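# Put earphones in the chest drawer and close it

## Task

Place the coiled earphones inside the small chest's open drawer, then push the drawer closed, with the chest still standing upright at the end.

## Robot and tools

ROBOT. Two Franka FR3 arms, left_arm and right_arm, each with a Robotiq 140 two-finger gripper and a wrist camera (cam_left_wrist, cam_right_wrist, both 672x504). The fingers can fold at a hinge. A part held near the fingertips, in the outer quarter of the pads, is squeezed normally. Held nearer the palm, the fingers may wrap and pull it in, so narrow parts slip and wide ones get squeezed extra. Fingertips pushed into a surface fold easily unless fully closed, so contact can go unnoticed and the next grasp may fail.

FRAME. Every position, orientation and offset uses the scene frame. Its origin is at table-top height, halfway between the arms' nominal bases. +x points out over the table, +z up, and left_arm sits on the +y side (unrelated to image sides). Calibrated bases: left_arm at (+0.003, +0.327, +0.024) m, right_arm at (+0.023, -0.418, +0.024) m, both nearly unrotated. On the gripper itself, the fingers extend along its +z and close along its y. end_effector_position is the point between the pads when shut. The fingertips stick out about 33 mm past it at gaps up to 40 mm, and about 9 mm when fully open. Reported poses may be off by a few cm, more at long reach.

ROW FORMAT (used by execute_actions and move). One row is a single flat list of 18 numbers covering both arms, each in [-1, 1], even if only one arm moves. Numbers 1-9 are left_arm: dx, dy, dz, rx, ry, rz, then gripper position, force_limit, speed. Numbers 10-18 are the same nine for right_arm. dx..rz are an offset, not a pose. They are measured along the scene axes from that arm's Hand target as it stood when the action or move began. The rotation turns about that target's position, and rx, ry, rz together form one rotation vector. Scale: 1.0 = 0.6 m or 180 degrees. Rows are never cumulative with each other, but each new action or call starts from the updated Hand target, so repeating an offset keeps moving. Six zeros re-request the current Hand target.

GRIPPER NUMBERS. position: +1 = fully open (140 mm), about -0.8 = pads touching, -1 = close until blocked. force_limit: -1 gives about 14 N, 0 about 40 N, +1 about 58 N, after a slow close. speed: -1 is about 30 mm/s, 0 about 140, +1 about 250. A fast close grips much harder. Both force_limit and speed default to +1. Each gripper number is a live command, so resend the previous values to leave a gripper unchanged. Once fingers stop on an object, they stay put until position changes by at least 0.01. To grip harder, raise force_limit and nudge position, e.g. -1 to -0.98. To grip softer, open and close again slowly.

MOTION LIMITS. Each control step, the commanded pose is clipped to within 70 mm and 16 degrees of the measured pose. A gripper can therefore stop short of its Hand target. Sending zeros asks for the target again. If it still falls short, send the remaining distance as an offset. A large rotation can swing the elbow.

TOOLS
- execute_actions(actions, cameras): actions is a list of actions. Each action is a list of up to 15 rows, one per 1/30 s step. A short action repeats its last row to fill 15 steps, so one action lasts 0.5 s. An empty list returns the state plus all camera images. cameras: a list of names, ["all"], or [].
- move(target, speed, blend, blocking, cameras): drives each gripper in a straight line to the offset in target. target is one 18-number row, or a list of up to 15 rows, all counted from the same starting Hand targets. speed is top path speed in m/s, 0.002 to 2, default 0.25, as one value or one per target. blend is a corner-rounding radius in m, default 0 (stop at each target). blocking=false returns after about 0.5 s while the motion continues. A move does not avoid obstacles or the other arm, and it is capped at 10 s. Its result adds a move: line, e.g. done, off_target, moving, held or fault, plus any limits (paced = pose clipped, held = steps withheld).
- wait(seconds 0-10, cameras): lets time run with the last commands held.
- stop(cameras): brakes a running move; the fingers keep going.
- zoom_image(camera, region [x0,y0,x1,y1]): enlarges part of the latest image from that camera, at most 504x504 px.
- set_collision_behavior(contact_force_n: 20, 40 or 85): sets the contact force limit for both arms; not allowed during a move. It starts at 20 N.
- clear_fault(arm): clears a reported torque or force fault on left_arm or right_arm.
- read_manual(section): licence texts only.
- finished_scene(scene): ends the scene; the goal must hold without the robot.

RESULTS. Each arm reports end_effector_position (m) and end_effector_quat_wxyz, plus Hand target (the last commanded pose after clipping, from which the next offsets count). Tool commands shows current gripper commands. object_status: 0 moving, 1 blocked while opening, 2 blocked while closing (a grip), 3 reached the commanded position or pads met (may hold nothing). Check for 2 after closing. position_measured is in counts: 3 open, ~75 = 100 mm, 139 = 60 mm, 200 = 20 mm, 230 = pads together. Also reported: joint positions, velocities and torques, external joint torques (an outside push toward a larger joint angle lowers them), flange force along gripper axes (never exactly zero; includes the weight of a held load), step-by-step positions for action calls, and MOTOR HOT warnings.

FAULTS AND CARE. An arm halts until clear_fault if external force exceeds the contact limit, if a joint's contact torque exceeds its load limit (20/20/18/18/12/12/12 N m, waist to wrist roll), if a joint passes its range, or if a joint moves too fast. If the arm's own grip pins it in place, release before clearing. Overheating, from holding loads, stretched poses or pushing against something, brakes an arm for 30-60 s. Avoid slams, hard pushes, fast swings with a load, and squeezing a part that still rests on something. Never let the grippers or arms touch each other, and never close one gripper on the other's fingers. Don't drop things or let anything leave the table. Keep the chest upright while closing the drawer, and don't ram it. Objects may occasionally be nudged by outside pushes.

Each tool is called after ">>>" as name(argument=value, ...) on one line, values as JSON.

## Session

>>> execute_actions(actions=[])

Scene clock: 0.00 s.
left_arm: end_effector_position=(+0.5362, -0.2669, +0.1753) position_measured=3 object_status=3 end_effector_quat_wxyz=(+0.230, +0.692, -0.343, +0.592) | right_arm: end_effector_position=(+0.3173, -0.6858, +0.2605) position_measured=3 object_status=3 end_effector_quat_wxyz=(-0.223, +0.791, -0.568, +0.043)
Joint positions: left_arm=[-0.191 1.11 -0.822 -2.033 0.029 4.263 -0.755] | right_arm=[-0.865 -0.409 -0.131 -2.495 0.428 1.954 -1.539]
Joint velocities: within noise
Joint torques (N m): no reading
External joint torques (N m): no reading
Flange force (N): no reading
Hand target: left_arm +0.5362, -0.2669, +0.1753; +0.230, +0.692, -0.343, +0.592 | right_arm +0.3173, -0.6858, +0.2605; -0.223, +0.791, -0.568, +0.043
Tool commands: left_gripper/position=+1.0 left_gripper/force_limit=+1.0 left_gripper/speed=+1.0 right_gripper/position=+1.0 right_gripper/force_limit=+1.0 right_gripper/speed=+1.0

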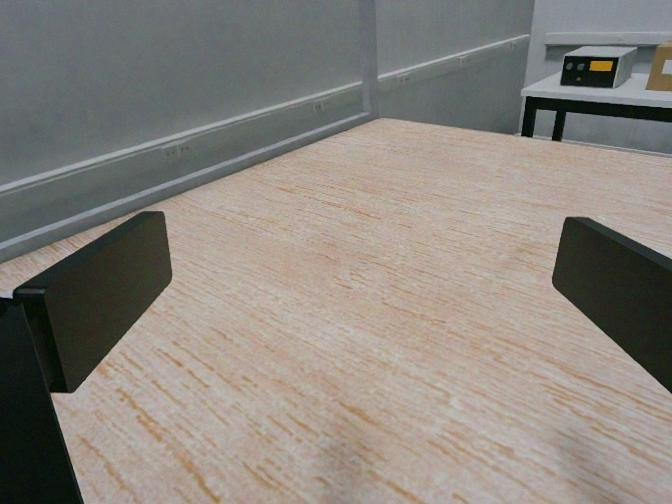

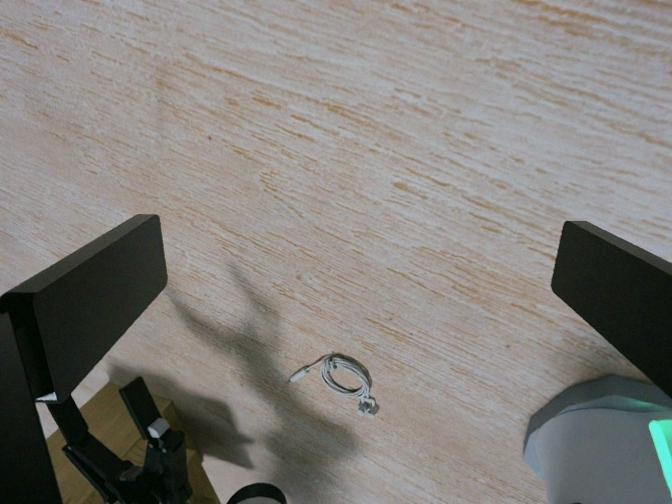

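>>> move(target=[[-0.2,0.3,0.25,0,0,0,1,1,1,0,0,0.1,-0.1,0.106,0,1,1,1],[-0.35,0.75,0.45,0.323,0.295,0,1,1,1,0,0.05,0.4,-0.1,0.106,0,1,1,1]], blend=0.04, speed=0.4, cameras=["all"])

Scene clock: 7.43 s.
left_arm: end_effector_position=(+0.3277, +0.1850, +0.4445) position_measured=3 object_status=3 end_effector_quat_wxyz=(-0.065, +0.781, -0.581, +0.219) | right_arm: end_effector_position=(+0.3180, -0.6557, +0.5011) position_measured=3 object_status=3 end_effector_quat_wxyz=(-0.001, +0.813, -0.582, +0.002)
Joint positions: left_arm=[0.906 -0.848 -0.572 -2.147 2.39 4.554 -2.995] | right_arm=[-1.008 -0.511 0.249 -1.893 0.125 1.4 -1.139]
Joint torques (N m): left_arm=[-1.41 7.46 11.72 17.55 -2.18 1.77 -0.2] | right_arm=[-1.33 -11.96 -4.42 22.49 0.63 2.29 0.2]
External joint torques (N m): left_arm=[-1.36 0.48 -0.55 0.87 -0.36 0.3 -0.17] | right_arm=[-1.33 -0.46 0 -0.28 -0.21 -0.4 0.2]
Flange force (N): left_arm=[3.2 -1.8 -1.2] | right_arm=[-1.3 1.2 0.3]
Hand target: left_arm +0.3262, +0.1831, +0.4453; -0.034, +0.845, -0.521, +0.115 | right_arm +0.3173, -0.6558, +0.5005; +0.000, +0.812, -0.584, +0.000
Off the commanded pose: left_arm 0.003 m, 33 deg; orientation clipped | right_arm 0.001 m, 0 deg.
joint sent to its limit (left arm) — joint 6 (wrist pitch), upper limit; joint 7 (wrist roll), lower limit. The joint targets are off in orientation, not in position.
move: off_target (left_arm); limits=paced

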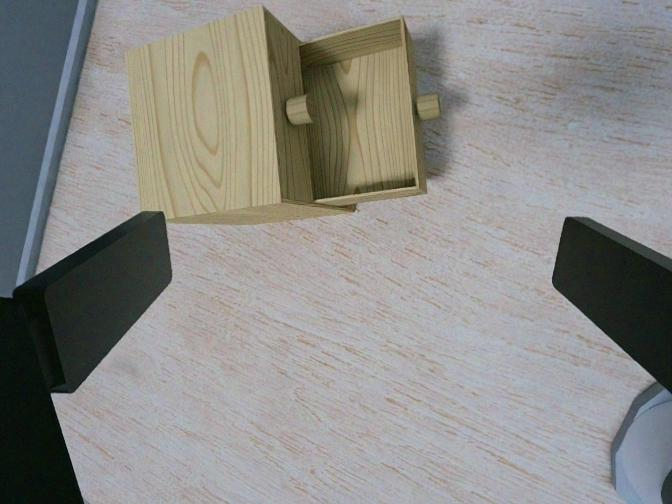

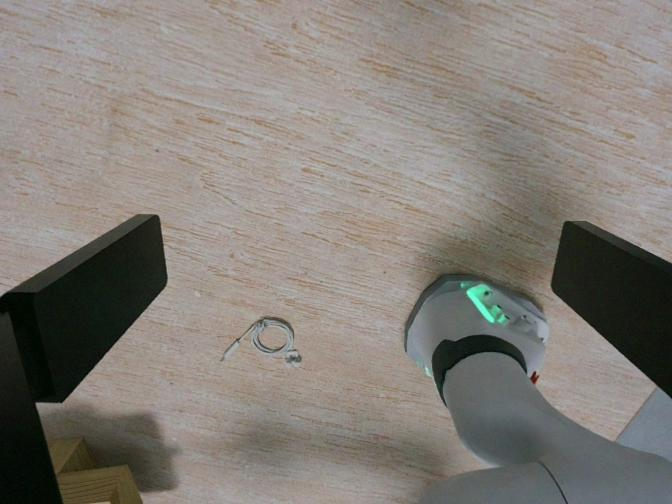

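>>> zoom_image(camera="cam_right_wrist", region=[210, 300, 310, 375])

Scaled by 5.040 from the camera's 672x504 image, which has a finer 960x720 frame.

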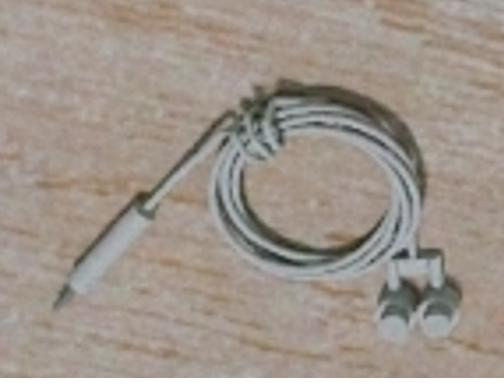

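>>> move(target=[0,0,0,0,0,0,1,1,1,0.0545,0.563,-0.45,0,0,-0.25,-0.4,1,1], speed=0.35, cameras=["cam_right_wrist"])

Scene clock: 12.93 s.
left_arm: end_effector_position=(+0.3277, +0.1849, +0.4445) position_measured=3 object_status=3 end_effector_quat_wxyz=(-0.065, +0.782, -0.580, +0.220) | right_arm: end_effector_position=(+0.3500, -0.3186, +0.2308) position_measured=179 object_status=3 end_effector_quat_wxyz=(+0.000, -0.529, +0.849, -0.001)
Joint positions: left_arm=[0.906 -0.848 -0.571 -2.147 2.39 4.554 -2.996] | right_arm=[-0.985 -1.403 0.997 -2.605 0.988 1.441 -0.125]
Joint velocities: left_arm=[within noise] | right_arm=[0 0 0 0 0 0 0.006]
Joint torques (N m): left_arm=[-1.17 7.75 11.84 17.21 -2.18 1.79 -0.25] | right_arm=[-1.24 14.32 -21.48 12.61 1.01 2.24 0.18]
External joint torques (N m): left_arm=[-1.19 0.63 -0.51 0.61 -0.37 0.32 -0.22] | right_arm=[-1.18 -0.72 0.26 0.26 0.26 -0.38 0.18]
Flange force (N): left_arm=[2.8 -1.8 -0.9] | right_arm=[-1.4 -2.2 -0.2]
Hand target: left_arm +0.3262, +0.1831, +0.4453; -0.034, +0.845, -0.521, +0.115 | right_arm +0.3500, -0.3180, +0.2305; +0.000, -0.527, +0.850, +0.000
Off the commanded pose: left_arm 0.002 m, 16 deg | right_arm 0.001 m, 0 deg.
joint sent to its limit (left arm) — joint 6 (wrist pitch), upper limit; joint 7 (wrist roll), lower limit. The joint targets are off in orientation, not in position.
move: off_target (left_arm); limits=paced
Images, in order (width x height): cam_right_wrist 672x504.

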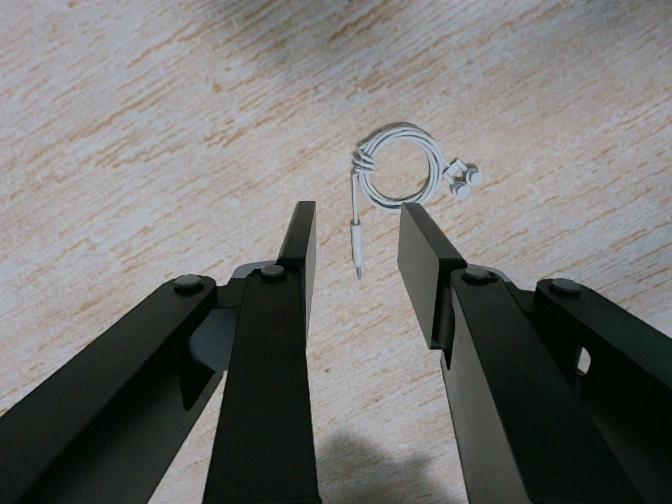

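>>> move(target=[0,0,0,0,0,0,1,1,1,-0.024,0.004,-0.30,0,0,0,-0.42,1,1], cameras=["cam_right_wrist"])

Scene clock: 14.83 s.
left_arm: end_effector_position=(+0.3277, +0.1849, +0.4445) position_measured=3 object_status=3 end_effector_quat_wxyz=(-0.065, +0.782, -0.580, +0.220) | right_arm: end_effector_position=(+0.3341, -0.3151, +0.0505) position_measured=182 object_status=3 end_effector_quat_wxyz=(-0.001, -0.525, +0.851, +0.001)
Joint positions: left_arm=[0.906 -0.848 -0.571 -2.147 2.39 4.554 -2.996] | right_arm=[-0.882 -1.466 1.52 -2.816 1.489 1.65 -0.133]
Joint velocities: left_arm=[within noise] | right_arm=[0 0.001 -0.001 -0.001 0.002 0.005 -0.004]
Joint torques (N m): left_arm=[-1.21 7.8 11.82 17.25 -2.17 1.77 -0.2] | right_arm=[-1.35 13.59 -21.42 3.06 0.97 2.85 -0.16]
External joint torques (N m): left_arm=[-1.18 0.76 -0.44 0.66 -0.36 0.31 -0.18] | right_arm=[-1.32 -0.39 0.42 0.54 0.21 0.25 -0.16]
Flange force (N): left_arm=[2.6 -2.2 -1.0] | right_arm=[-1.2 -7.5 2.7]
Hand target: left_arm +0.3262, +0.1831, +0.4453; -0.034, +0.845, -0.521, +0.115 | right_arm +0.3356, -0.3156, +0.0505; +0.000, -0.527, +0.850, +0.000
Off the commanded pose: left_arm 0.002 m, 16 deg | right_arm 0.002 m, 0 deg.
joint sent to its limit (left arm) — joint 6 (wrist pitch), upper limit; joint 7 (wrist roll), lower limit. The joint targets are off in orientation, not in position.
move: off_target (left_arm)
Images, in order (width x height): cam_right_wrist 672x504.

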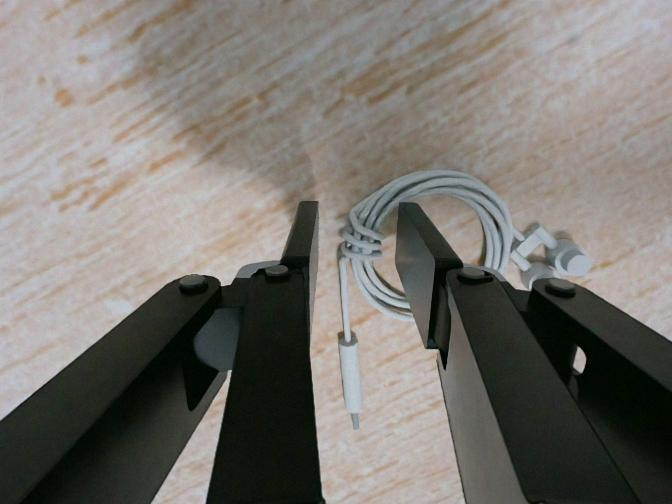

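>>> move(target=[0,0,0,0,0,0,1,1,1,0.002,0.003,-0.0215,0,0,0,-0.42,1,1], speed=0.05)

>>> execute_actions(actions=[[[0,0,0,0,0,0,1,1,1,0,0,0,0,0,0,-1,-1,-1]],[[0,0,0,0,0,0,1,1,1,0,0,0,0,0,0,-1,-1,-1]],[[0,0,0,0,0,0,1,1,1,0,0,0,0,0,0,-1,-1,-1]]], cameras=["cam_right_wrist"])

Scene clock: 15.97 s.
left_arm: end_effector_position=(+0.3277, +0.1849, +0.4445) position_measured=3 object_status=3 end_effector_quat_wxyz=(-0.065, +0.782, -0.580, +0.220) | right_arm: end_effector_position=(+0.3357, -0.3137, +0.0379) position_measured=182 object_status=3 end_effector_quat_wxyz=(-0.001, -0.525, +0.851, +0.001)
Joint positions: left_arm=[0.906 -0.848 -0.571 -2.147 2.39 4.554 -2.996] | right_arm=[-0.888 -1.466 1.566 -2.811 1.531 1.666 -0.134]
Joint torques (N m): left_arm=[-1.14 7.77 11.83 17.24 -2.16 1.76 -0.24] | right_arm=[-1.41 14.44 -21.19 2.12 1.15 2.84 -0.18]
External joint torques (N m): left_arm=[-1.09 0.78 -0.45 0.58 -0.34 0.29 -0.22] | right_arm=[-1.46 0.3 0.71 0.5 0.41 0.24 -0.18]
Flange force (N): left_arm=[2.5 -2.2 -0.8] | right_arm=[-1.1 -8.1 4.9]
Hand target: left_arm +0.3262, +0.1831, +0.4453; -0.034, +0.845, -0.521, +0.115 | right_arm +0.3368, -0.3138, +0.0376; +0.000, -0.527, +0.850, +0.000
Off the commanded pose: left_arm 0.002 m, 16 deg | right_arm 0.001 m, 0 deg.
joint sent to its limit (left arm) — joint 6 (wrist pitch), upper limit; joint 7 (wrist roll), lower limit. The joint targets are off in orientation, not in position.
move: off_target (left_arm)

Scene clock: 17.67 s.
left_arm: end_effector_position=(+0.3277, +0.1849, +0.4445) position_measured=3 object_status=3 end_effector_quat_wxyz=(-0.065, +0.782, -0.580, +0.220) | right_arm: end_effector_position=(+0.3368, -0.3134, +0.0389) position_measured=208 object_status=2 end_effector_quat_wxyz=(+0.001, -0.526, +0.851, +0.000)
Joint positions: left_arm=[0.906 -0.848 -0.571 -2.147 2.39 4.554 -2.996] | right_arm=[-0.888 -1.466 1.563 -2.81 1.531 1.668 -0.135]
Joint torques (N m): left_arm=[-1.2 7.75 11.83 17.28 -2.18 1.78 -0.19] | right_arm=[-1.34 14.83 -19.47 2.12 1.16 2.77 -0.16]
External joint torques (N m): left_arm=[-1.17 0.78 -0.45 0.62 -0.36 0.3 -0.16] | right_arm=[-1.41 0.68 2.46 0.41 0.39 0.16 -0.16]
External joint torques at the end of the 1st action: left_arm=[-1.19 0.74 -0.52 0.67 -0.36 0.3 -0.17] | right_arm=[-1.33 0.31 1.44 0.51 0.41 0.15 -0.19]
External joint torques at the end of the 2nd action: left_arm=[-1.14 0.72 -0.55 0.63 -0.36 0.33 -0.17] | right_arm=[-1.34 0.66 2.47 0.39 0.38 0.17 -0.17]
Flange force (N): left_arm=[2.5 -2.1 -0.9] | right_arm=[-1.2 -8.0 10.9]
Flange force at the end of the 1st action (N): left_arm=[2.7 -2.2 -0.9] | right_arm=[-1.2 -7.7 7.3]
Flange force at the end of the 2nd action (N): left_arm=[2.8 -2.2 -0.8] | right_arm=[-1.2 -7.6 10.9]
Hand target: left_arm +0.3262, +0.1831, +0.4453; -0.034, +0.845, -0.521, +0.115 | right_arm +0.3368, -0.3138, +0.0376; +0.000, -0.527, +0.850, +0.000
Off the commanded pose: left_arm 0.002 m, 16 deg | right_arm 0.001 m, 0 deg.
joint sent to its limit (left arm) — joint 6 (wrist pitch), upper limit; joint 7 (wrist roll), lower limit. The joint targets are off in orientation, not in position.
Step readings (end_effector_position of left_arm | right_arm; steps 1 to 15: 1st action; 16 to 30: 2nd action; 31 to 45: 3rd action):
0: (+0.3277, +0.1849, +0.4445) | (+0.3357, -0.3137, +0.0379)
1: (+0.3277, +0.1849, +0.4445) | (+0.3357, -0.3137, +0.0379)
2: (+0.3277, +0.1849, +0.4445) | (+0.3357, -0.3137, +0.0379)
4: (+0.3277, +0.1849, +0.4445) | (+0.3357, -0.3137, +0.0379)
8: (+0.3277, +0.1849, +0.4445) | (+0.3359, -0.3135, +0.0381)
15: (+0.3277, +0.1849, +0.4445) | (+0.3362, -0.3134, +0.0384)
16: (+0.3277, +0.1849, +0.4445) | (+0.3363, -0.3134, +0.0385)
17: (+0.3277, +0.1849, +0.4445) | (+0.3364, -0.3134, +0.0386)
19: (+0.3277, +0.1849, +0.4445) | (+0.3365, -0.3134, +0.0386)
23: (+0.3277, +0.1849, +0.4445) | (+0.3367, -0.3133, +0.0389)
30: (+0.3277, +0.1849, +0.4445) | (+0.3368, -0.3133, +0.0389)
31: (+0.3277, +0.1849, +0.4445) | (+0.3368, -0.3133, +0.0389)
32: (+0.3277, +0.1849, +0.4445) | (+0.3368, -0.3133, +0.0389)
34: (+0.3277, +0.1849, +0.4445) | (+0.3368, -0.3133, +0.0389)
38: (+0.3277, +0.1849, +0.4445) | (+0.3368, -0.3133, +0.0389)
45: (+0.3277, +0.1849, +0.4445) | (+0.3368, -0.3134, +0.0389)
Images, in order (width x height): cam_right_wrist 672x504.

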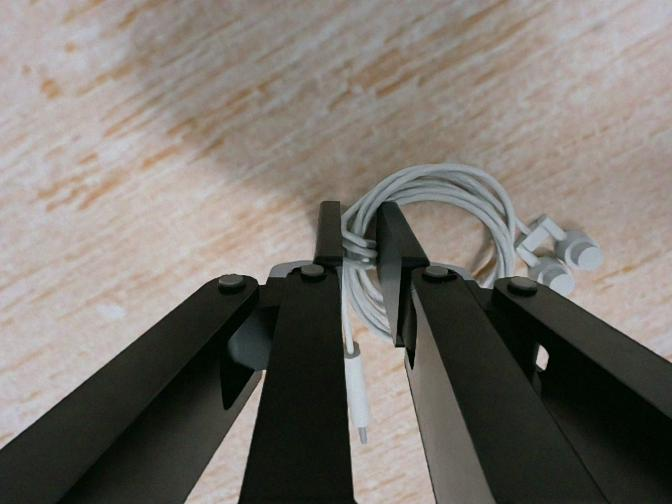

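>>> move(target=[[0,0.3,0,0,0,0,1,1,1,0,0,0.45,0,0,0,-1,-1,-1],[0,0.45,0,0,0,0,1,1,1,0.217,0.653,0.617,0,0,-0.2145,-1,-1,-1]], blend=0.05, speed=0.3, cameras=["all"])

Scene clock: 22.47 s.
left_arm: end_effector_position=(+0.3274, +0.4528, +0.4448) position_measured=3 object_status=3 end_effector_quat_wxyz=(-0.045, +0.846, -0.516, +0.125) | right_arm: end_effector_position=(+0.4676, +0.0780, +0.4076) position_measured=208 object_status=2 end_effector_quat_wxyz=(+0.001, -0.219, +0.976, -0.001)
Joint positions: left_arm=[0.996 -0.331 -0.33 -1.878 2.827 4.555 -2.906] | right_arm=[-1.593 -1.154 1.17 -0.994 1.397 1.027 1.506]
Joint velocities: left_arm=[within noise] | right_arm=[0.001 0.001 0.001 0 0 0.001 0.006]
Joint torques (N m): left_arm=[-0.22 -13.76 2.27 20.7 -1.3 2.26 0.22] | right_arm=[-1.33 47.61 -20.87 0.99 0.86 2.17 0.22]
External joint torques (N m): left_arm=[-0.27 -0.36 -1.18 1.51 0.24 0.23 0.23] | right_arm=[-1.29 2 0.02 0.98 0.18 -0.31 0.22]
Flange force (N): left_arm=[2.6 -5.8 -3.9] | right_arm=[0.0 0.0 0.0]
Hand target: left_arm +0.3262, +0.4531, +0.4453; -0.034, +0.845, -0.521, +0.115 | right_arm +0.4670, +0.0780, +0.4078; +0.000, -0.216, +0.976, +0.000
Off the commanded pose: left_arm 0.001 m, 2 deg | right_arm 0.001 m, 0 deg.
joint sent to its limit (left arm) — joint 5 (forearm roll), upper limit; joint 6 (wrist pitch), upper limit. The joint targets still meet the commanded pose.
move: done; limits=paced

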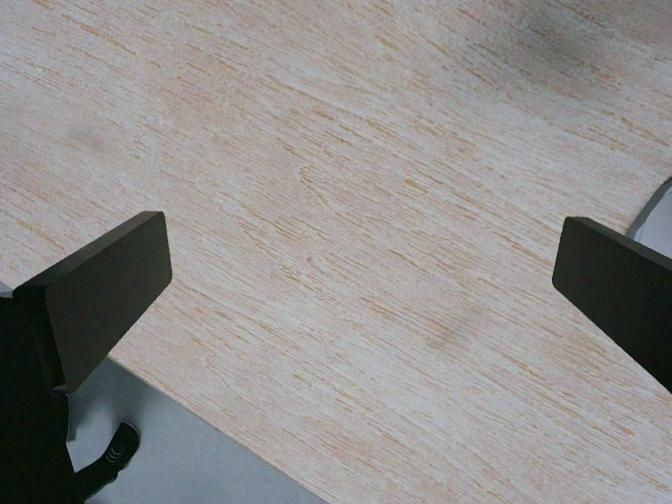

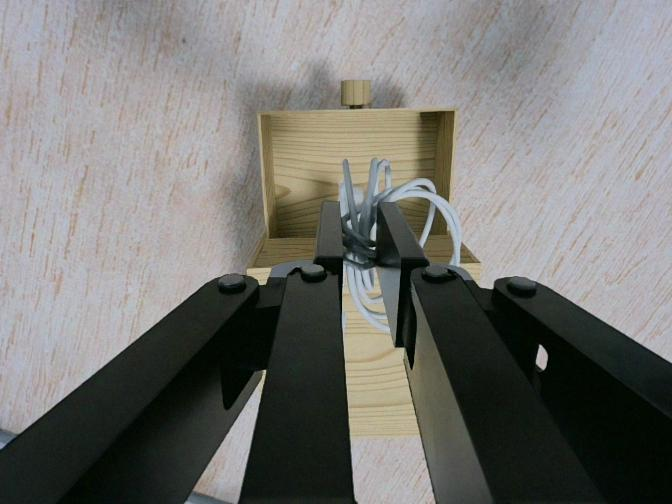

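>>> move(target=[0,0,0,0,0,0,1,1,1,0,0,-0.28,0,0,0,-1,-1,-1], speed=0.12, cameras=["cam_right_wrist"])

Scene clock: 25.13 s.
left_arm: end_effector_position=(+0.3274, +0.4528, +0.4448) position_measured=3 object_status=3 end_effector_quat_wxyz=(-0.045, +0.846, -0.516, +0.125) | right_arm: end_effector_position=(+0.4668, +0.0771, +0.2400) position_measured=208 object_status=2 end_effector_quat_wxyz=(-0.001, -0.213, +0.977, -0.001)
Joint positions: left_arm=[0.996 -0.331 -0.33 -1.878 2.827 4.555 -2.906] | right_arm=[-1.365 -1.453 1.233 -1.479 1.476 1.223 1.359]
Joint velocities: left_arm=[within noise] | right_arm=[0 0 0 0 0 0.002 -0.005]
Joint torques (N m): left_arm=[-0.2 -13.77 2.28 20.7 -1.32 2.28 0.18] | right_arm=[-0.44 43.58 -30.01 -0.11 1.06 2.73 -0.14]
External joint torques (N m): left_arm=[-0.19 -0.3 -1.09 1.52 0.22 0.25 0.2] | right_arm=[-0.59 1.15 -0.56 -0.04 0.29 0.26 -0.14]
Flange force (N): left_arm=[2.4 -6.0 -4.0] | right_arm=[-2.3 -0.2 -2.0]
Hand target: left_arm +0.3262, +0.4531, +0.4453; -0.034, +0.845, -0.521, +0.115 | right_arm +0.4670, +0.0780, +0.2398; +0.000, -0.216, +0.976, +0.000
Off the commanded pose: left_arm 0.001 m, 2 deg | right_arm 0.001 m, 0 deg.
joint sent to its limit (left arm) — joint 5 (forearm roll), upper limit; joint 6 (wrist pitch), upper limit. The joint targets still meet the commanded pose.
move: done
Images, in order (width x height): cam_right_wrist 672x504.

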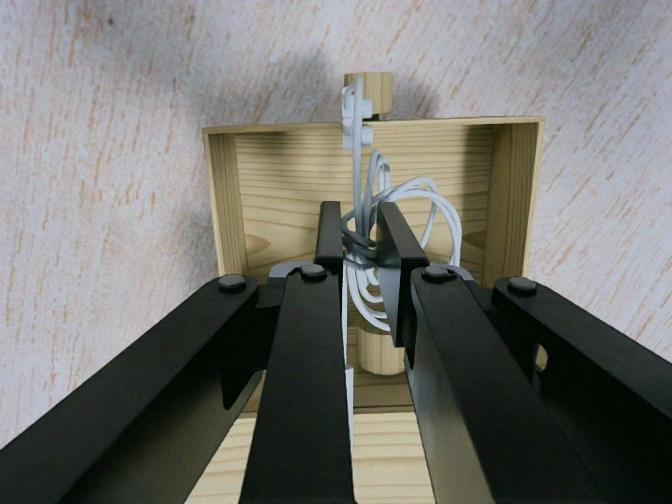

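>>> move(target=[[0,0,0,0,0,0,1,1,1,0,0,0.2,0,0,0,-1,-1,-1],[0,0,0,0,0,0,1,1,1,0.012,-0.016,0.2,0,0,0.333,-1,-1,-1]], cameras=["cam_right_wrist"])

>>> move(target=[0,0,0,0,0,0,1,1,1,0,0,-0.2,0,0,0,-1,-1,-1], cameras=["cam_right_wrist"], speed=0.12)

Scene clock: 30.77 s.
left_arm: end_effector_position=(+0.3274, +0.4528, +0.4448) position_measured=3 object_status=3 end_effector_quat_wxyz=(-0.045, +0.846, -0.516, +0.125) | right_arm: end_effector_position=(+0.4738, +0.0684, +0.3596) position_measured=208 object_status=2 end_effector_quat_wxyz=(+0.001, +0.673, -0.739, -0.001)
Joint positions: left_arm=[0.996 -0.331 -0.33 -1.878 2.827 4.555 -2.906] | right_arm=[-1.488 -1.209 1.218 -1.203 1.333 1.125 0.383]
Joint velocities: left_arm=[within noise] | right_arm=[0 -0.002 0 0.001 0 0 -0.006]
Joint torques (N m): left_arm=[-0.21 -13.88 2.29 20.77 -1.3 2.29 0.24] | right_arm=[-0.46 44.56 -25.66 2.4 0.6 2.83 -0.13]
External joint torques (N m): left_arm=[-0.22 -0.43 -1.1 1.59 0.24 0.25 0.25] | right_arm=[-0.73 1.33 -0.88 -0.11 -0.1 0.29 -0.13]
Flange force (N): left_arm=[2.4 -5.7 -4.2] | right_arm=[-0.1 -1.8 -2.8]
Hand target: left_arm +0.3262, +0.4531, +0.4453; -0.034, +0.845, -0.521, +0.115 | right_arm +0.4742, +0.0684, +0.3598; +0.000, -0.675, +0.738, +0.000
Off the commanded pose: left_arm 0.001 m, 2 deg | right_arm 0.000 m, 0 deg.
joint sent to its limit (left arm) — joint 5 (forearm roll), upper limit; joint 6 (wrist pitch), upper limit. The joint targets still meet the commanded pose.
move: done
Images, in order (width x height): cam_right_wrist 672x504.

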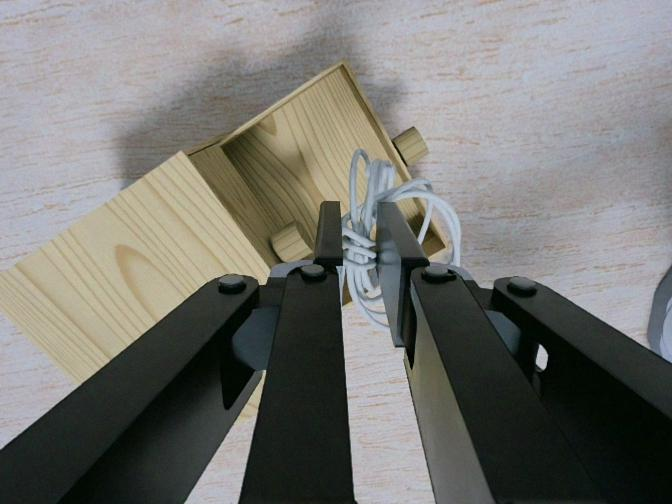

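Scene clock: 32.57 s.
left_arm: end_effector_position=(+0.3274, +0.4528, +0.4448) position_measured=3 object_status=3 end_effector_quat_wxyz=(-0.045, +0.846, -0.516, +0.125) | right_arm: end_effector_position=(+0.4740, +0.0675, +0.2399) position_measured=208 object_status=2 end_effector_quat_wxyz=(+0.001, +0.673, -0.740, +0.000)
Joint positions: left_arm=[0.996 -0.331 -0.33 -1.878 2.827 4.555 -2.906] | right_arm=[-1.356 -1.395 1.287 -1.492 1.409 1.276 0.296]
Joint velocities: left_arm=[within noise] | right_arm=[0.001 -0.001 -0.001 0 0 0.002 -0.007]
Joint torques (N m): left_arm=[-0.16 -13.74 2.27 20.68 -1.31 2.27 0.19] | right_arm=[-0.46 42.52 -30.4 1.74 1.02 2.8 -0.26]
External joint torques (N m): left_arm=[-0.14 -0.34 -1.06 1.54 0.23 0.24 0.21] | right_arm=[-0.67 0.99 -0.36 -0.17 0.29 0.22 -0.26]
Flange force (N): left_arm=[2.3 -5.9 -4.1] | right_arm=[-0.1 -1.9 -1.3]
Hand target: left_arm +0.3262, +0.4531, +0.4453; -0.034, +0.845, -0.521, +0.115 | right_arm +0.4742, +0.0684, +0.2398; +0.000, -0.675, +0.738, +0.000
Off the commanded pose: left_arm 0.001 m, 2 deg | right_arm 0.001 m, 0 deg.
joint sent to its limit (left arm) — joint 5 (forearm roll), upper limit; joint 6 (wrist pitch), upper limit. The joint targets still meet the commanded pose.
move: done
Images, in order (width x height): cam_right_wrist 672x504.

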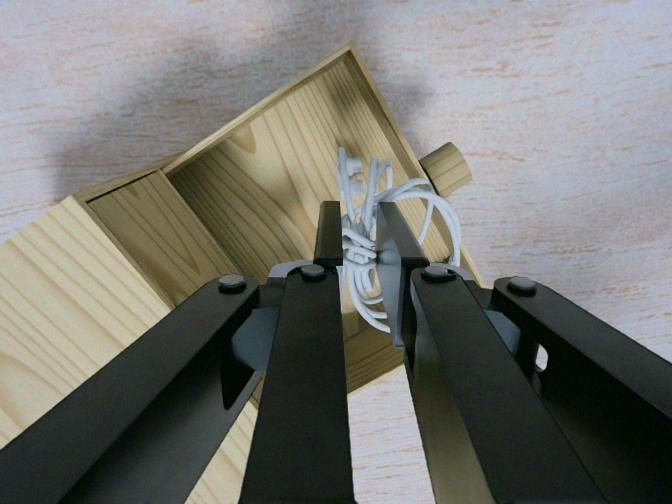

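>>> move(target=[[0,0,0,0,0,0,1,1,1,0.029,-0.015,0.04,0,0,0,-1,-1,-1],[0,0,0,0,0,0,1,1,1,0.029,-0.015,-0.07,0,0,0,-1,-1,-1]], cameras=["cam_right_wrist"], speed=0.12)

Scene clock: 35.17 s.
left_arm: end_effector_position=(+0.3274, +0.4528, +0.4448) position_measured=3 object_status=3 end_effector_quat_wxyz=(-0.045, +0.846, -0.516, +0.125) | right_arm: end_effector_position=(+0.4912, +0.0585, +0.1979) position_measured=208 object_status=2 end_effector_quat_wxyz=(+0.001, +0.673, -0.740, +0.000)
Joint positions: left_arm=[0.996 -0.331 -0.33 -1.878 2.827 4.555 -2.906] | right_arm=[-1.371 -1.443 1.337 -1.53 1.448 1.331 0.263]
Joint velocities: left_arm=[within noise] | right_arm=[0 0 0 -0.001 0.001 0.003 -0.007]
Joint torques (N m): left_arm=[-0.23 -13.83 2.25 20.7 -1.31 2.26 0.2] | right_arm=[-0.44 42.62 -31.31 1.24 1.03 2.95 -0.22]
External joint torques (N m): left_arm=[-0.31 -0.47 -1.22 1.51 0.23 0.23 0.22] | right_arm=[-0.31 1.15 -0.57 0.04 0.31 0.37 -0.22]
Flange force (N): left_arm=[2.7 -5.5 -3.9] | right_arm=[-0.3 -1.4 -1.4]
Hand target: left_arm +0.3262, +0.4531, +0.4453; -0.034, +0.845, -0.521, +0.115 | right_arm +0.4916, +0.0594, +0.1978; +0.000, -0.675, +0.738, +0.000
Off the commanded pose: left_arm 0.001 m, 2 deg | right_arm 0.001 m, 0 deg.
joint sent to its limit (left arm) — joint 5 (forearm roll), upper limit; joint 6 (wrist pitch), upper limit. The joint targets still meet the commanded pose.
move: done
Images, in order (width x height): cam_right_wrist 672x504.

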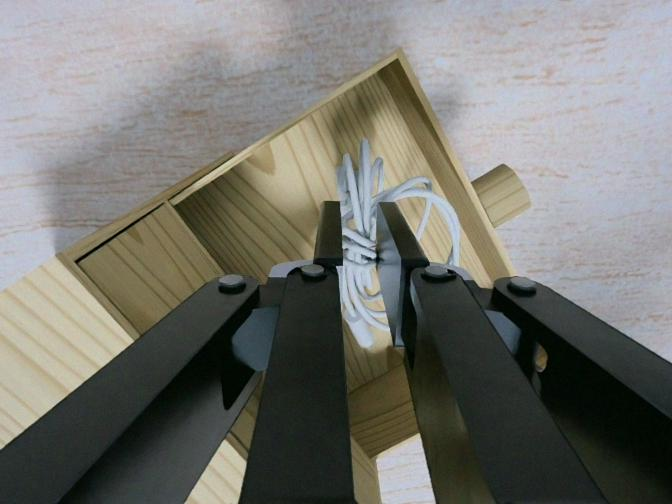

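>>> move(target=[0,0,0,0,0,0,1,1,1,0,0,-0.055,0,0,0,-1,-1,-1], cameras=["cam_right_wrist"], speed=0.08)

Scene clock: 36.40 s.
left_arm: end_effector_position=(+0.3274, +0.4528, +0.4448) position_measured=3 object_status=3 end_effector_quat_wxyz=(-0.045, +0.846, -0.516, +0.125) | right_arm: end_effector_position=(+0.4913, +0.0586, +0.1654) position_measured=208 object_status=2 end_effector_quat_wxyz=(+0.001, +0.673, -0.739, +0.000)
Joint positions: left_arm=[0.996 -0.331 -0.33 -1.878 2.827 4.555 -2.906] | right_arm=[-1.353 -1.483 1.372 -1.568 1.48 1.371 0.253]
Joint velocities: left_arm=[within noise] | right_arm=[0.001 0.001 -0.001 0.001 0.002 0.005 -0.003]
Joint torques (N m): left_arm=[-0.2 -13.74 2.28 20.7 -1.31 2.27 0.21] | right_arm=[-0.48 41.88 -31.59 0.83 1.06 2.86 -0.18]
External joint torques (N m): left_arm=[-0.26 -0.36 -1.16 1.57 0.22 0.24 0.23] | right_arm=[-0.56 0.84 -0.27 -0.03 0.32 0.29 -0.18]
Flange force (N): left_arm=[2.6 -6.0 -4.1] | right_arm=[-0.5 -1.9 -0.8]
Hand target: left_arm +0.3262, +0.4531, +0.4453; -0.034, +0.845, -0.521, +0.115 | right_arm +0.4916, +0.0594, +0.1648; +0.000, -0.675, +0.738, +0.000
Off the commanded pose: left_arm 0.001 m, 2 deg | right_arm 0.001 m, 0 deg.
joint sent to its limit (left arm) — joint 5 (forearm roll), upper limit; joint 6 (wrist pitch), upper limit. The joint targets still meet the commanded pose.
move: done
Images, in order (width x height): cam_right_wrist 672x504.

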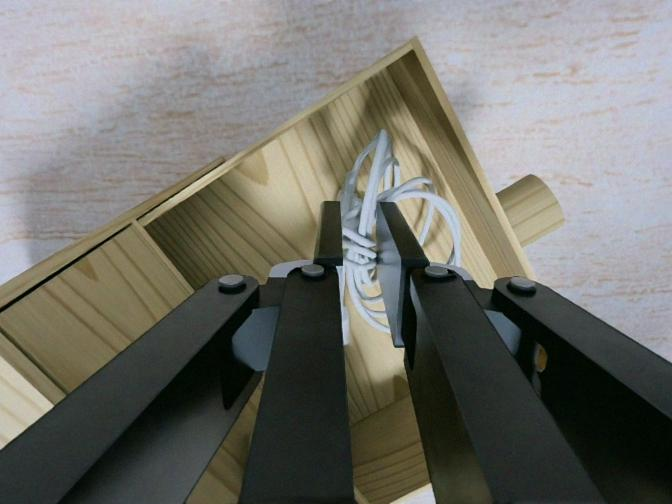

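>>> move(target=[0,0,0,0,0,0,1,1,1,0,0,-0.02,0,0,0,-1,-1,-1], speed=0.05)

>>> execute_actions(actions=[[[0,0,0,0,0,0,1,1,1,0,0,0,0,0,0,-0.53,-1,-1]],[[0,0,0,0,0,0,1,1,1,0,0,0,0,0,0,-0.53,-1,-1]]], cameras=["cam_right_wrist"])

Scene clock: 37.63 s.
left_arm: end_effector_position=(+0.3274, +0.4528, +0.4448) position_measured=3 object_status=3 end_effector_quat_wxyz=(-0.045, +0.846, -0.516, +0.125) | right_arm: end_effector_position=(+0.4915, +0.0587, +0.1539) position_measured=208 object_status=2 end_effector_quat_wxyz=(+0.001, +0.673, -0.739, +0.000)
Joint positions: left_arm=[0.996 -0.331 -0.33 -1.878 2.827 4.555 -2.906] | right_arm=[-1.347 -1.495 1.386 -1.58 1.491 1.386 0.25]
Joint velocities: left_arm=[within noise] | right_arm=[0.002 0.001 0.001 0 0.001 0.005 0.001]
Joint torques (N m): left_arm=[-0.19 -13.77 2.26 20.69 -1.31 2.29 0.24] | right_arm=[-0.4 41.54 -31.44 0.69 1.01 2.8 -0.15]
External joint torques (N m): left_arm=[-0.26 -0.43 -1.21 1.56 0.23 0.25 0.25] | right_arm=[-0.66 0.61 0.1 -0.11 0.26 0.23 -0.15]
Flange force (N): left_arm=[2.6 -5.8 -4.1] | right_arm=[-0.5 -2.0 -0.2]
Hand target: left_arm +0.3262, +0.4531, +0.4453; -0.034, +0.845, -0.521, +0.115 | right_arm +0.4916, +0.0594, +0.1528; +0.000, -0.675, +0.738, +0.000
Off the commanded pose: left_arm 0.001 m, 2 deg | right_arm 0.001 m, 0 deg.
joint sent to its limit (left arm) — joint 5 (forearm roll), upper limit; joint 6 (wrist pitch), upper limit. The joint targets still meet the commanded pose.
move: done

Scene clock: 38.83 s.
left_arm: end_effector_position=(+0.3274, +0.4528, +0.4448) position_measured=3 object_status=3 end_effector_quat_wxyz=(-0.045, +0.846, -0.516, +0.125) | right_arm: end_effector_position=(+0.4918, +0.0588, +0.1539) position_measured=196 object_status=3 end_effector_quat_wxyz=(+0.000, +0.674, -0.739, +0.000)
Joint positions: left_arm=[0.996 -0.331 -0.33 -1.878 2.827 4.555 -2.906] | right_arm=[-1.347 -1.495 1.387 -1.58 1.491 1.388 0.25]
Joint torques (N m): left_arm=[-0.23 -13.72 2.26 20.74 -1.32 2.28 0.2] | right_arm=[-0.45 41.88 -31.43 0.67 0.95 2.82 -0.16]
External joint torques (N m): left_arm=[-0.31 -0.43 -1.2 1.64 0.21 0.25 0.22] | right_arm=[-0.56 1 0.03 -0.05 0.2 0.26 -0.16]
External joint torques at the end of the 1st action: left_arm=[-0.18 -0.33 -1.06 1.48 0.23 0.25 0.19] | right_arm=[-0.43 0.93 0.13 0 0.22 0.25 -0.19]
Flange force (N): left_arm=[2.7 -6.1 -4.3] | right_arm=[-0.6 -2.0 -0.8]
Flange force at the end of the 1st action (N): left_arm=[2.4 -5.7 -4.0] | right_arm=[-0.5 -1.8 -0.5]
Hand target: left_arm +0.3262, +0.4531, +0.4453; -0.034, +0.845, -0.521, +0.115 | right_arm +0.4916, +0.0594, +0.1528; +0.000, -0.675, +0.738, +0.000
Off the commanded pose: left_arm 0.001 m, 2 deg | right_arm 0.001 m, 0 deg.
joint sent to its limit (left arm) — joint 5 (forearm roll), upper limit; joint 6 (wrist pitch), upper limit. The joint targets still meet the commanded pose.
Step readings (end_effector_position of left_arm | right_arm; steps 1 to 15: 1st action; 16 to 30: 2nd action):
0: (+0.3274, +0.4528, +0.4448) | (+0.4915, +0.0587, +0.1539)
1: (+0.3274, +0.4528, +0.4448) | (+0.4915, +0.0587, +0.1539)
2: (+0.3274, +0.4528, +0.4448) | (+0.4916, +0.0587, +0.1540)
4: (+0.3274, +0.4528, +0.4448) | (+0.4916, +0.0587, +0.1540)
8: (+0.3274, +0.4528, +0.4448) | (+0.4917, +0.0588, +0.1540)
15: (+0.3274, +0.4528, +0.4448) | (+0.4917, +0.0588, +0.1539)
16: (+0.3274, +0.4528, +0.4448) | (+0.4917, +0.0588, +0.1539)
17: (+0.3274, +0.4528, +0.4448) | (+0.4917, +0.0588, +0.1539)
19: (+0.3274, +0.4528, +0.4448) | (+0.4917, +0.0588, +0.1539)
23: (+0.3274, +0.4528, +0.4448) | (+0.4917, +0.0588, +0.1539)
30: (+0.3274, +0.4528, +0.4448) | (+0.4918, +0.0588, +0.1539)
Images, in order (width x height): cam_right_wrist 672x504.

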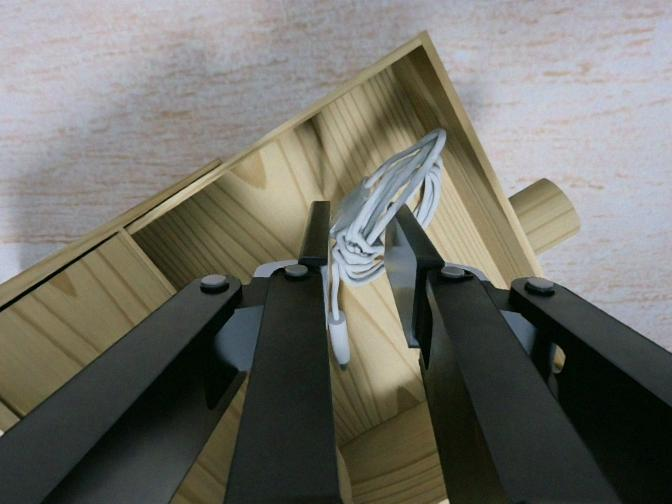

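>>> move(target=[[0,0,0,0,0,0,1,1,1,0,0,0.37,0,0,0,-0.53,-1,-1],[0,0,0,0,0,0,1,1,1,-0.259,-0.039,0.37,0,0,-0.333,-0.85,-1,0]], cameras=["cam_right_wrist"])

Scene clock: 45.60 s.
left_arm: end_effector_position=(+0.3274, +0.4528, +0.4448) position_measured=3 object_status=3 end_effector_quat_wxyz=(-0.045, +0.846, -0.516, +0.125) | right_arm: end_effector_position=(+0.3367, +0.0361, +0.3755) position_measured=232 object_status=3 end_effector_quat_wxyz=(+0.001, -0.218, +0.976, +0.000)
Joint positions: left_arm=[0.996 -0.331 -0.33 -1.878 2.827 4.555 -2.906] | right_arm=[-1.129 -1.409 0.933 -1.654 1.312 0.963 1.31]
Joint torques (N m): left_arm=[-0.2 -13.78 2.27 20.67 -1.31 2.27 0.19] | right_arm=[-0.92 36.83 -26.39 1.38 0.66 2.29 0.17]
External joint torques (N m): left_arm=[-0.25 -0.39 -1.16 1.52 0.23 0.24 0.21] | right_arm=[-0.74 0.72 -0.09 0.18 0.02 -0.21 0.17]
Flange force (N): left_arm=[2.6 -5.8 -4.0] | right_arm=[-3.1 0.6 -3.0]
Hand target: left_arm +0.3262, +0.4531, +0.4453; -0.034, +0.845, -0.521, +0.115 | right_arm +0.3362, +0.0360, +0.3748; +0.000, -0.216, +0.976, +0.000
Off the commanded pose: left_arm 0.001 m, 2 deg | right_arm 0.001 m, 0 deg.
joint sent to its limit (left arm) — joint 5 (forearm roll), upper limit; joint 6 (wrist pitch), upper limit. The joint targets still meet the commanded pose.
move: done
Images, in order (width x height): cam_right_wrist 672x504.

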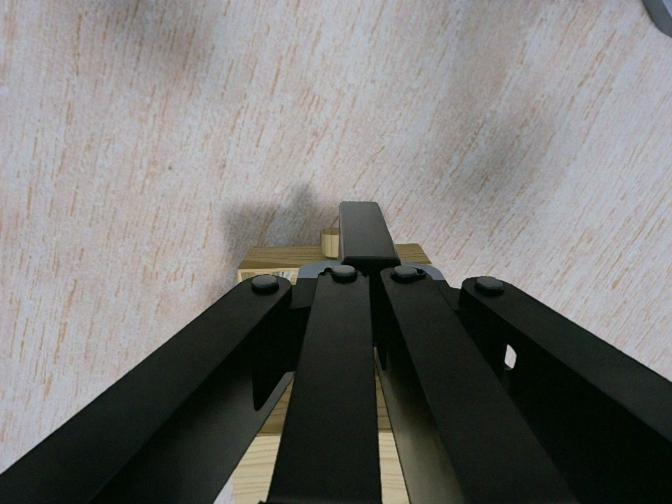

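>>> move(target=[0,0,0,0,0,0,1,1,1,0.0077,-0.0167,-0.395,0.0233,-0.0504,0,-0.85,-1,0], cameras=["cam_right_wrist"])

Scene clock: 47.90 s.
left_arm: end_effector_position=(+0.3274, +0.4528, +0.4448) position_measured=3 object_status=3 end_effector_quat_wxyz=(-0.045, +0.846, -0.516, +0.125) | right_arm: end_effector_position=(+0.3406, +0.0255, +0.1381) position_measured=232 object_status=3 end_effector_quat_wxyz=(+0.084, -0.217, +0.972, +0.018)
Joint positions: left_arm=[0.996 -0.331 -0.33 -1.878 2.827 4.555 -2.906] | right_arm=[-0.745 -1.8 1.303 -2.251 1.636 1.385 1.281]
Joint velocities: left_arm=[within noise] | right_arm=[0 0 0.002 0.001 0 0.004 0]
Joint torques (N m): left_arm=[-0.16 -13.78 2.29 20.74 -1.3 2.28 0.2] | right_arm=[-0.44 26.82 -29.32 -2.59 1.16 3.15 0.2]
External joint torques (N m): left_arm=[-0.23 -0.41 -1.17 1.61 0.23 0.25 0.22] | right_arm=[-0.47 0.72 0.2 0.15 0.27 0.27 0.2]
Flange force (N): left_arm=[2.6 -6.0 -4.2] | right_arm=[-2.4 0.6 0.5]
Hand target: left_arm +0.3262, +0.4531, +0.4453; -0.034, +0.845, -0.521, +0.115 | right_arm +0.3408, +0.0260, +0.1378; +0.085, -0.215, +0.973, +0.018
Off the commanded pose: left_arm 0.001 m, 2 deg | right_arm 0.001 m, 0 deg.
joint sent to its limit (left arm) — joint 5 (forearm roll), upper limit; joint 6 (wrist pitch), upper limit. The joint targets still meet the commanded pose.
joint sent to its limit (right arm) — joint 2 (shoulder), lower limit. The joint targets still meet the commanded pose.
move: done
Images, in order (width x height): cam_right_wrist 672x504.

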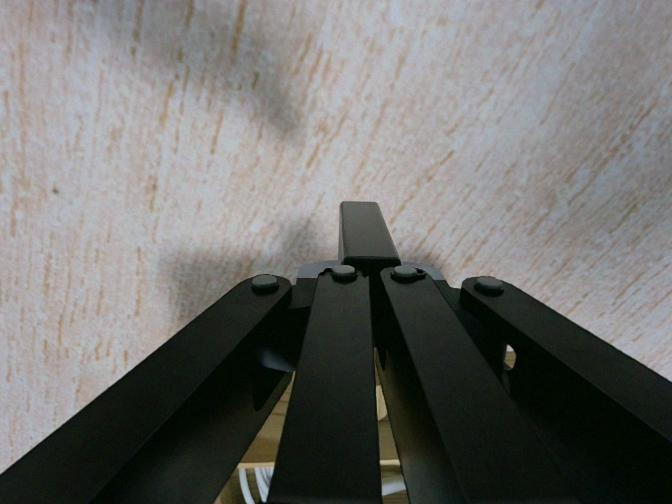

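>>> move(target=[0,0,0,0,0,0,1,1,1,0.0907,0.042,0,0,0,0,-0.85,-1,0], cameras=["cam_right_wrist"], speed=0.05)

>>> move(target=[0,0,0,0,0,0,1,1,1,0.0907,0.042,0,0,0,0,-0.85,-1,0], cameras=["cam_right_wrist"], speed=0.05)

Scene clock: 49.90 s.
left_arm: end_effector_position=(+0.3274, +0.4528, +0.4448) position_measured=3 object_status=3 end_effector_quat_wxyz=(-0.045, +0.846, -0.516, +0.125) | right_arm: end_effector_position=(+0.3938, +0.0499, +0.1367) position_measured=232 object_status=3 end_effector_quat_wxyz=(+0.083, -0.216, +0.973, +0.017)
Joint positions: left_arm=[0.996 -0.331 -0.33 -1.878 2.827 4.555 -2.906] | right_arm=[-0.92 -1.772 1.302 -2.079 1.669 1.404 1.281]
Joint torques (N m): left_arm=[-0.24 -13.8 2.28 20.7 -1.32 2.29 0.2] | right_arm=[-1.72 31.25 -31.91 -2.52 1.32 3.3 0.01]
External joint torques (N m): left_arm=[-0.23 -0.2 -1.11 1.44 0.23 0.24 0.21] | right_arm=[-1.74 1.1 -1.05 0.9 0.44 0.43 0.01]
Flange force (N): left_arm=[2.4 -6.0 -3.8] | right_arm=[-9.4 1.2 -2.2]
Hand target: left_arm +0.3262, +0.4531, +0.4453; -0.034, +0.845, -0.521, +0.115 | right_arm +0.3952, +0.0512, +0.1378; +0.085, -0.215, +0.973, +0.018
Off the commanded pose: left_arm 0.001 m, 2 deg | right_arm 0.002 m, 0 deg.
joint sent to its limit (left arm) — joint 5 (forearm roll), upper limit; joint 6 (wrist pitch), upper limit. The joint targets still meet the commanded pose.
move: done
Images, in order (width x height): cam_right_wrist 672x504.

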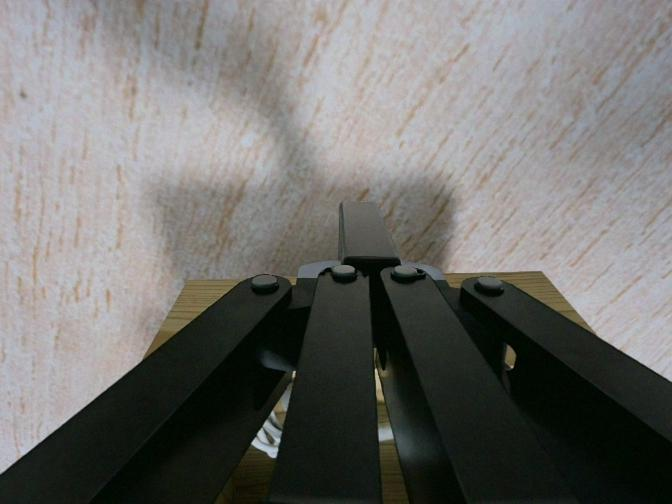

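Scene clock: 51.53 s.
left_arm: end_effector_position=(+0.3274, +0.4528, +0.4448) position_measured=3 object_status=3 end_effector_quat_wxyz=(-0.045, +0.846, -0.516, +0.125) | right_arm: end_effector_position=(+0.4484, +0.0752, +0.1367) position_measured=232 object_status=3 end_effector_quat_wxyz=(+0.083, -0.218, +0.972, +0.017)
Joint positions: left_arm=[0.996 -0.331 -0.33 -1.878 2.827 4.555 -2.906] | right_arm=[-1.096 -1.742 1.297 -1.884 1.7 1.425 1.295]
Joint velocities: left_arm=[within noise] | right_arm=[0.002 0.001 0 0.003 0.002 0 0.007]
Joint torques (N m): left_arm=[-0.18 -13.83 2.3 20.74 -1.31 2.27 0.24] | right_arm=[-1.47 36.65 -32.8 -3.34 1.26 3.24 0.26]
External joint torques (N m): left_arm=[-0.17 -0.34 -1.09 1.54 0.23 0.23 0.25] | right_arm=[-1.6 1.61 -1.06 0.68 0.37 0.37 0.27]
Flange force (N): left_arm=[2.3 -5.8 -4.0] | right_arm=[-9.1 1.5 -2.4]
Hand target: left_arm +0.3262, +0.4531, +0.4453; -0.034, +0.845, -0.521, +0.115 | right_arm +0.4497, +0.0764, +0.1378; +0.085, -0.215, +0.973, +0.018
Off the commanded pose: left_arm 0.001 m, 2 deg | right_arm 0.002 m, 0 deg.
joint sent to its limit (left arm) — joint 5 (forearm roll), upper limit; joint 6 (wrist pitch), upper limit. The joint targets still meet the commanded pose.
move: done
Images, in order (width x height): cam_right_wrist 672x504.

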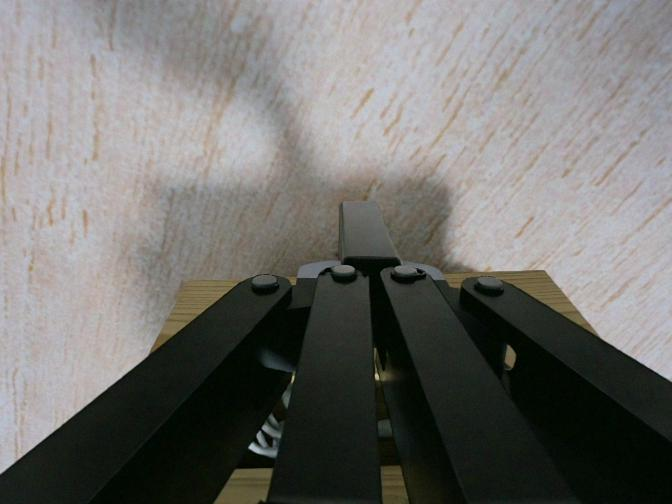

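>>> move(target=[0,0,0,0,0,0,1,1,1,0.053,0.0245,0,0,0,0,-0.85,-1,0], cameras=["cam_right_wrist"], speed=0.05)

>>> move(target=[0,0,0,0,0,0,1,1,1,0.018,0.0084,0,0,0,0,-0.85,-1,0], cameras=["cam_right_wrist"], speed=0.03)

Scene clock: 53.10 s.
left_arm: end_effector_position=(+0.3274, +0.4528, +0.4448) position_measured=3 object_status=3 end_effector_quat_wxyz=(-0.045, +0.846, -0.516, +0.125) | right_arm: end_effector_position=(+0.4802, +0.0899, +0.1366) position_measured=232 object_status=3 end_effector_quat_wxyz=(+0.083, -0.218, +0.972, +0.017)
Joint positions: left_arm=[0.996 -0.331 -0.33 -1.878 2.827 4.555 -2.906] | right_arm=[-1.2 -1.723 1.294 -1.757 1.715 1.439 1.316]
Joint velocities: left_arm=[within noise] | right_arm=[-0.001 -0.002 0.001 0.001 0.001 0 0.006]
Joint torques (N m): left_arm=[-0.21 -13.79 2.22 20.73 -1.32 2.28 0.2] | right_arm=[-1.4 40.09 -32.62 -3.35 1.23 3.28 0.17]
External joint torques (N m): left_arm=[-0.2 -0.38 -1.15 1.54 0.22 0.24 0.22] | right_arm=[-1.26 2.01 -1.06 1.15 0.37 0.41 0.18]
Flange force (N): left_arm=[2.5 -5.8 -4.0] | right_arm=[-10.5 2.4 -2.6]
Hand target: left_arm +0.3262, +0.4531, +0.4453; -0.034, +0.845, -0.521, +0.115 | right_arm +0.4815, +0.0911, +0.1378; +0.085, -0.215, +0.973, +0.018
Off the commanded pose: left_arm 0.001 m, 2 deg | right_arm 0.002 m, 0 deg.
joint sent to its limit (left arm) — joint 5 (forearm roll), upper limit; joint 6 (wrist pitch), upper limit. The joint targets still meet the commanded pose.
move: done
Images, in order (width x height): cam_right_wrist 672x504.

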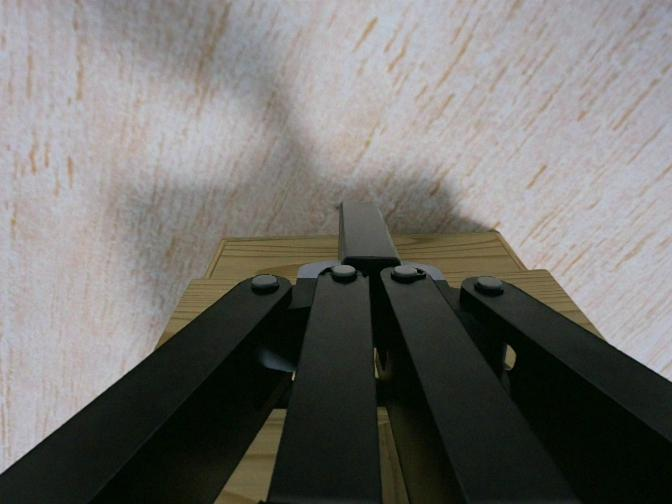

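Scene clock: 53.93 s.
left_arm: end_effector_position=(+0.3274, +0.4528, +0.4448) position_measured=3 object_status=3 end_effector_quat_wxyz=(-0.045, +0.846, -0.516, +0.125) | right_arm: end_effector_position=(+0.4909, +0.0949, +0.1365) position_measured=232 object_status=3 end_effector_quat_wxyz=(+0.083, -0.218, +0.972, +0.017)
Joint positions: left_arm=[0.996 -0.331 -0.33 -1.878 2.827 4.555 -2.906] | right_arm=[-1.237 -1.717 1.293 -1.712 1.721 1.443 1.325]
Joint velocities: left_arm=[within noise] | right_arm=[-0.001 0.001 -0.002 0.003 0.001 0.002 0.004]
Joint torques (N m): left_arm=[-0.19 -13.81 2.26 20.75 -1.31 2.29 0.22] | right_arm=[-1.48 41.25 -32.9 -3.61 1.22 3.3 0.17]
External joint torques (N m): left_arm=[-0.23 -0.43 -1.17 1.61 0.22 0.25 0.23] | right_arm=[-1.52 1.96 -1.36 0.97 0.34 0.43 0.18]
Flange force (N): left_arm=[2.6 -5.9 -4.2] | right_arm=[-10.9 2.1 -3.0]
Hand target: left_arm +0.3262, +0.4531, +0.4453; -0.034, +0.845, -0.521, +0.115 | right_arm +0.4923, +0.0961, +0.1378; +0.085, -0.215, +0.973, +0.018
Off the commanded pose: left_arm 0.001 m, 2 deg | right_arm 0.002 m, 0 deg.
joint sent to its limit (left arm) — joint 5 (forearm roll), upper limit; joint 6 (wrist pitch), upper limit. The joint targets still meet the commanded pose.
move: done
Images, in order (width x height): cam_right_wrist 672x504.

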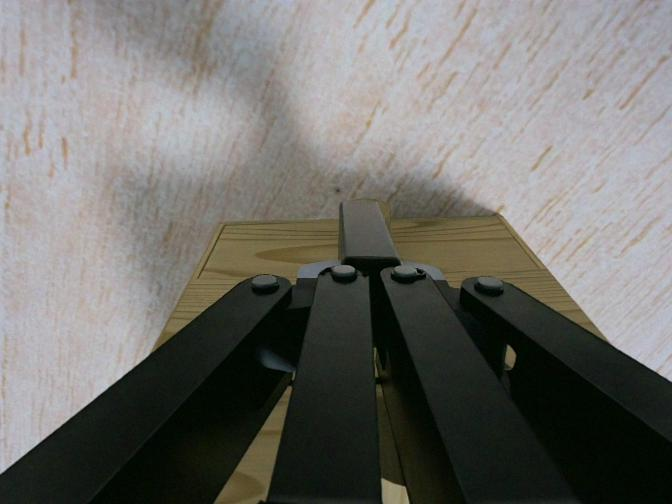

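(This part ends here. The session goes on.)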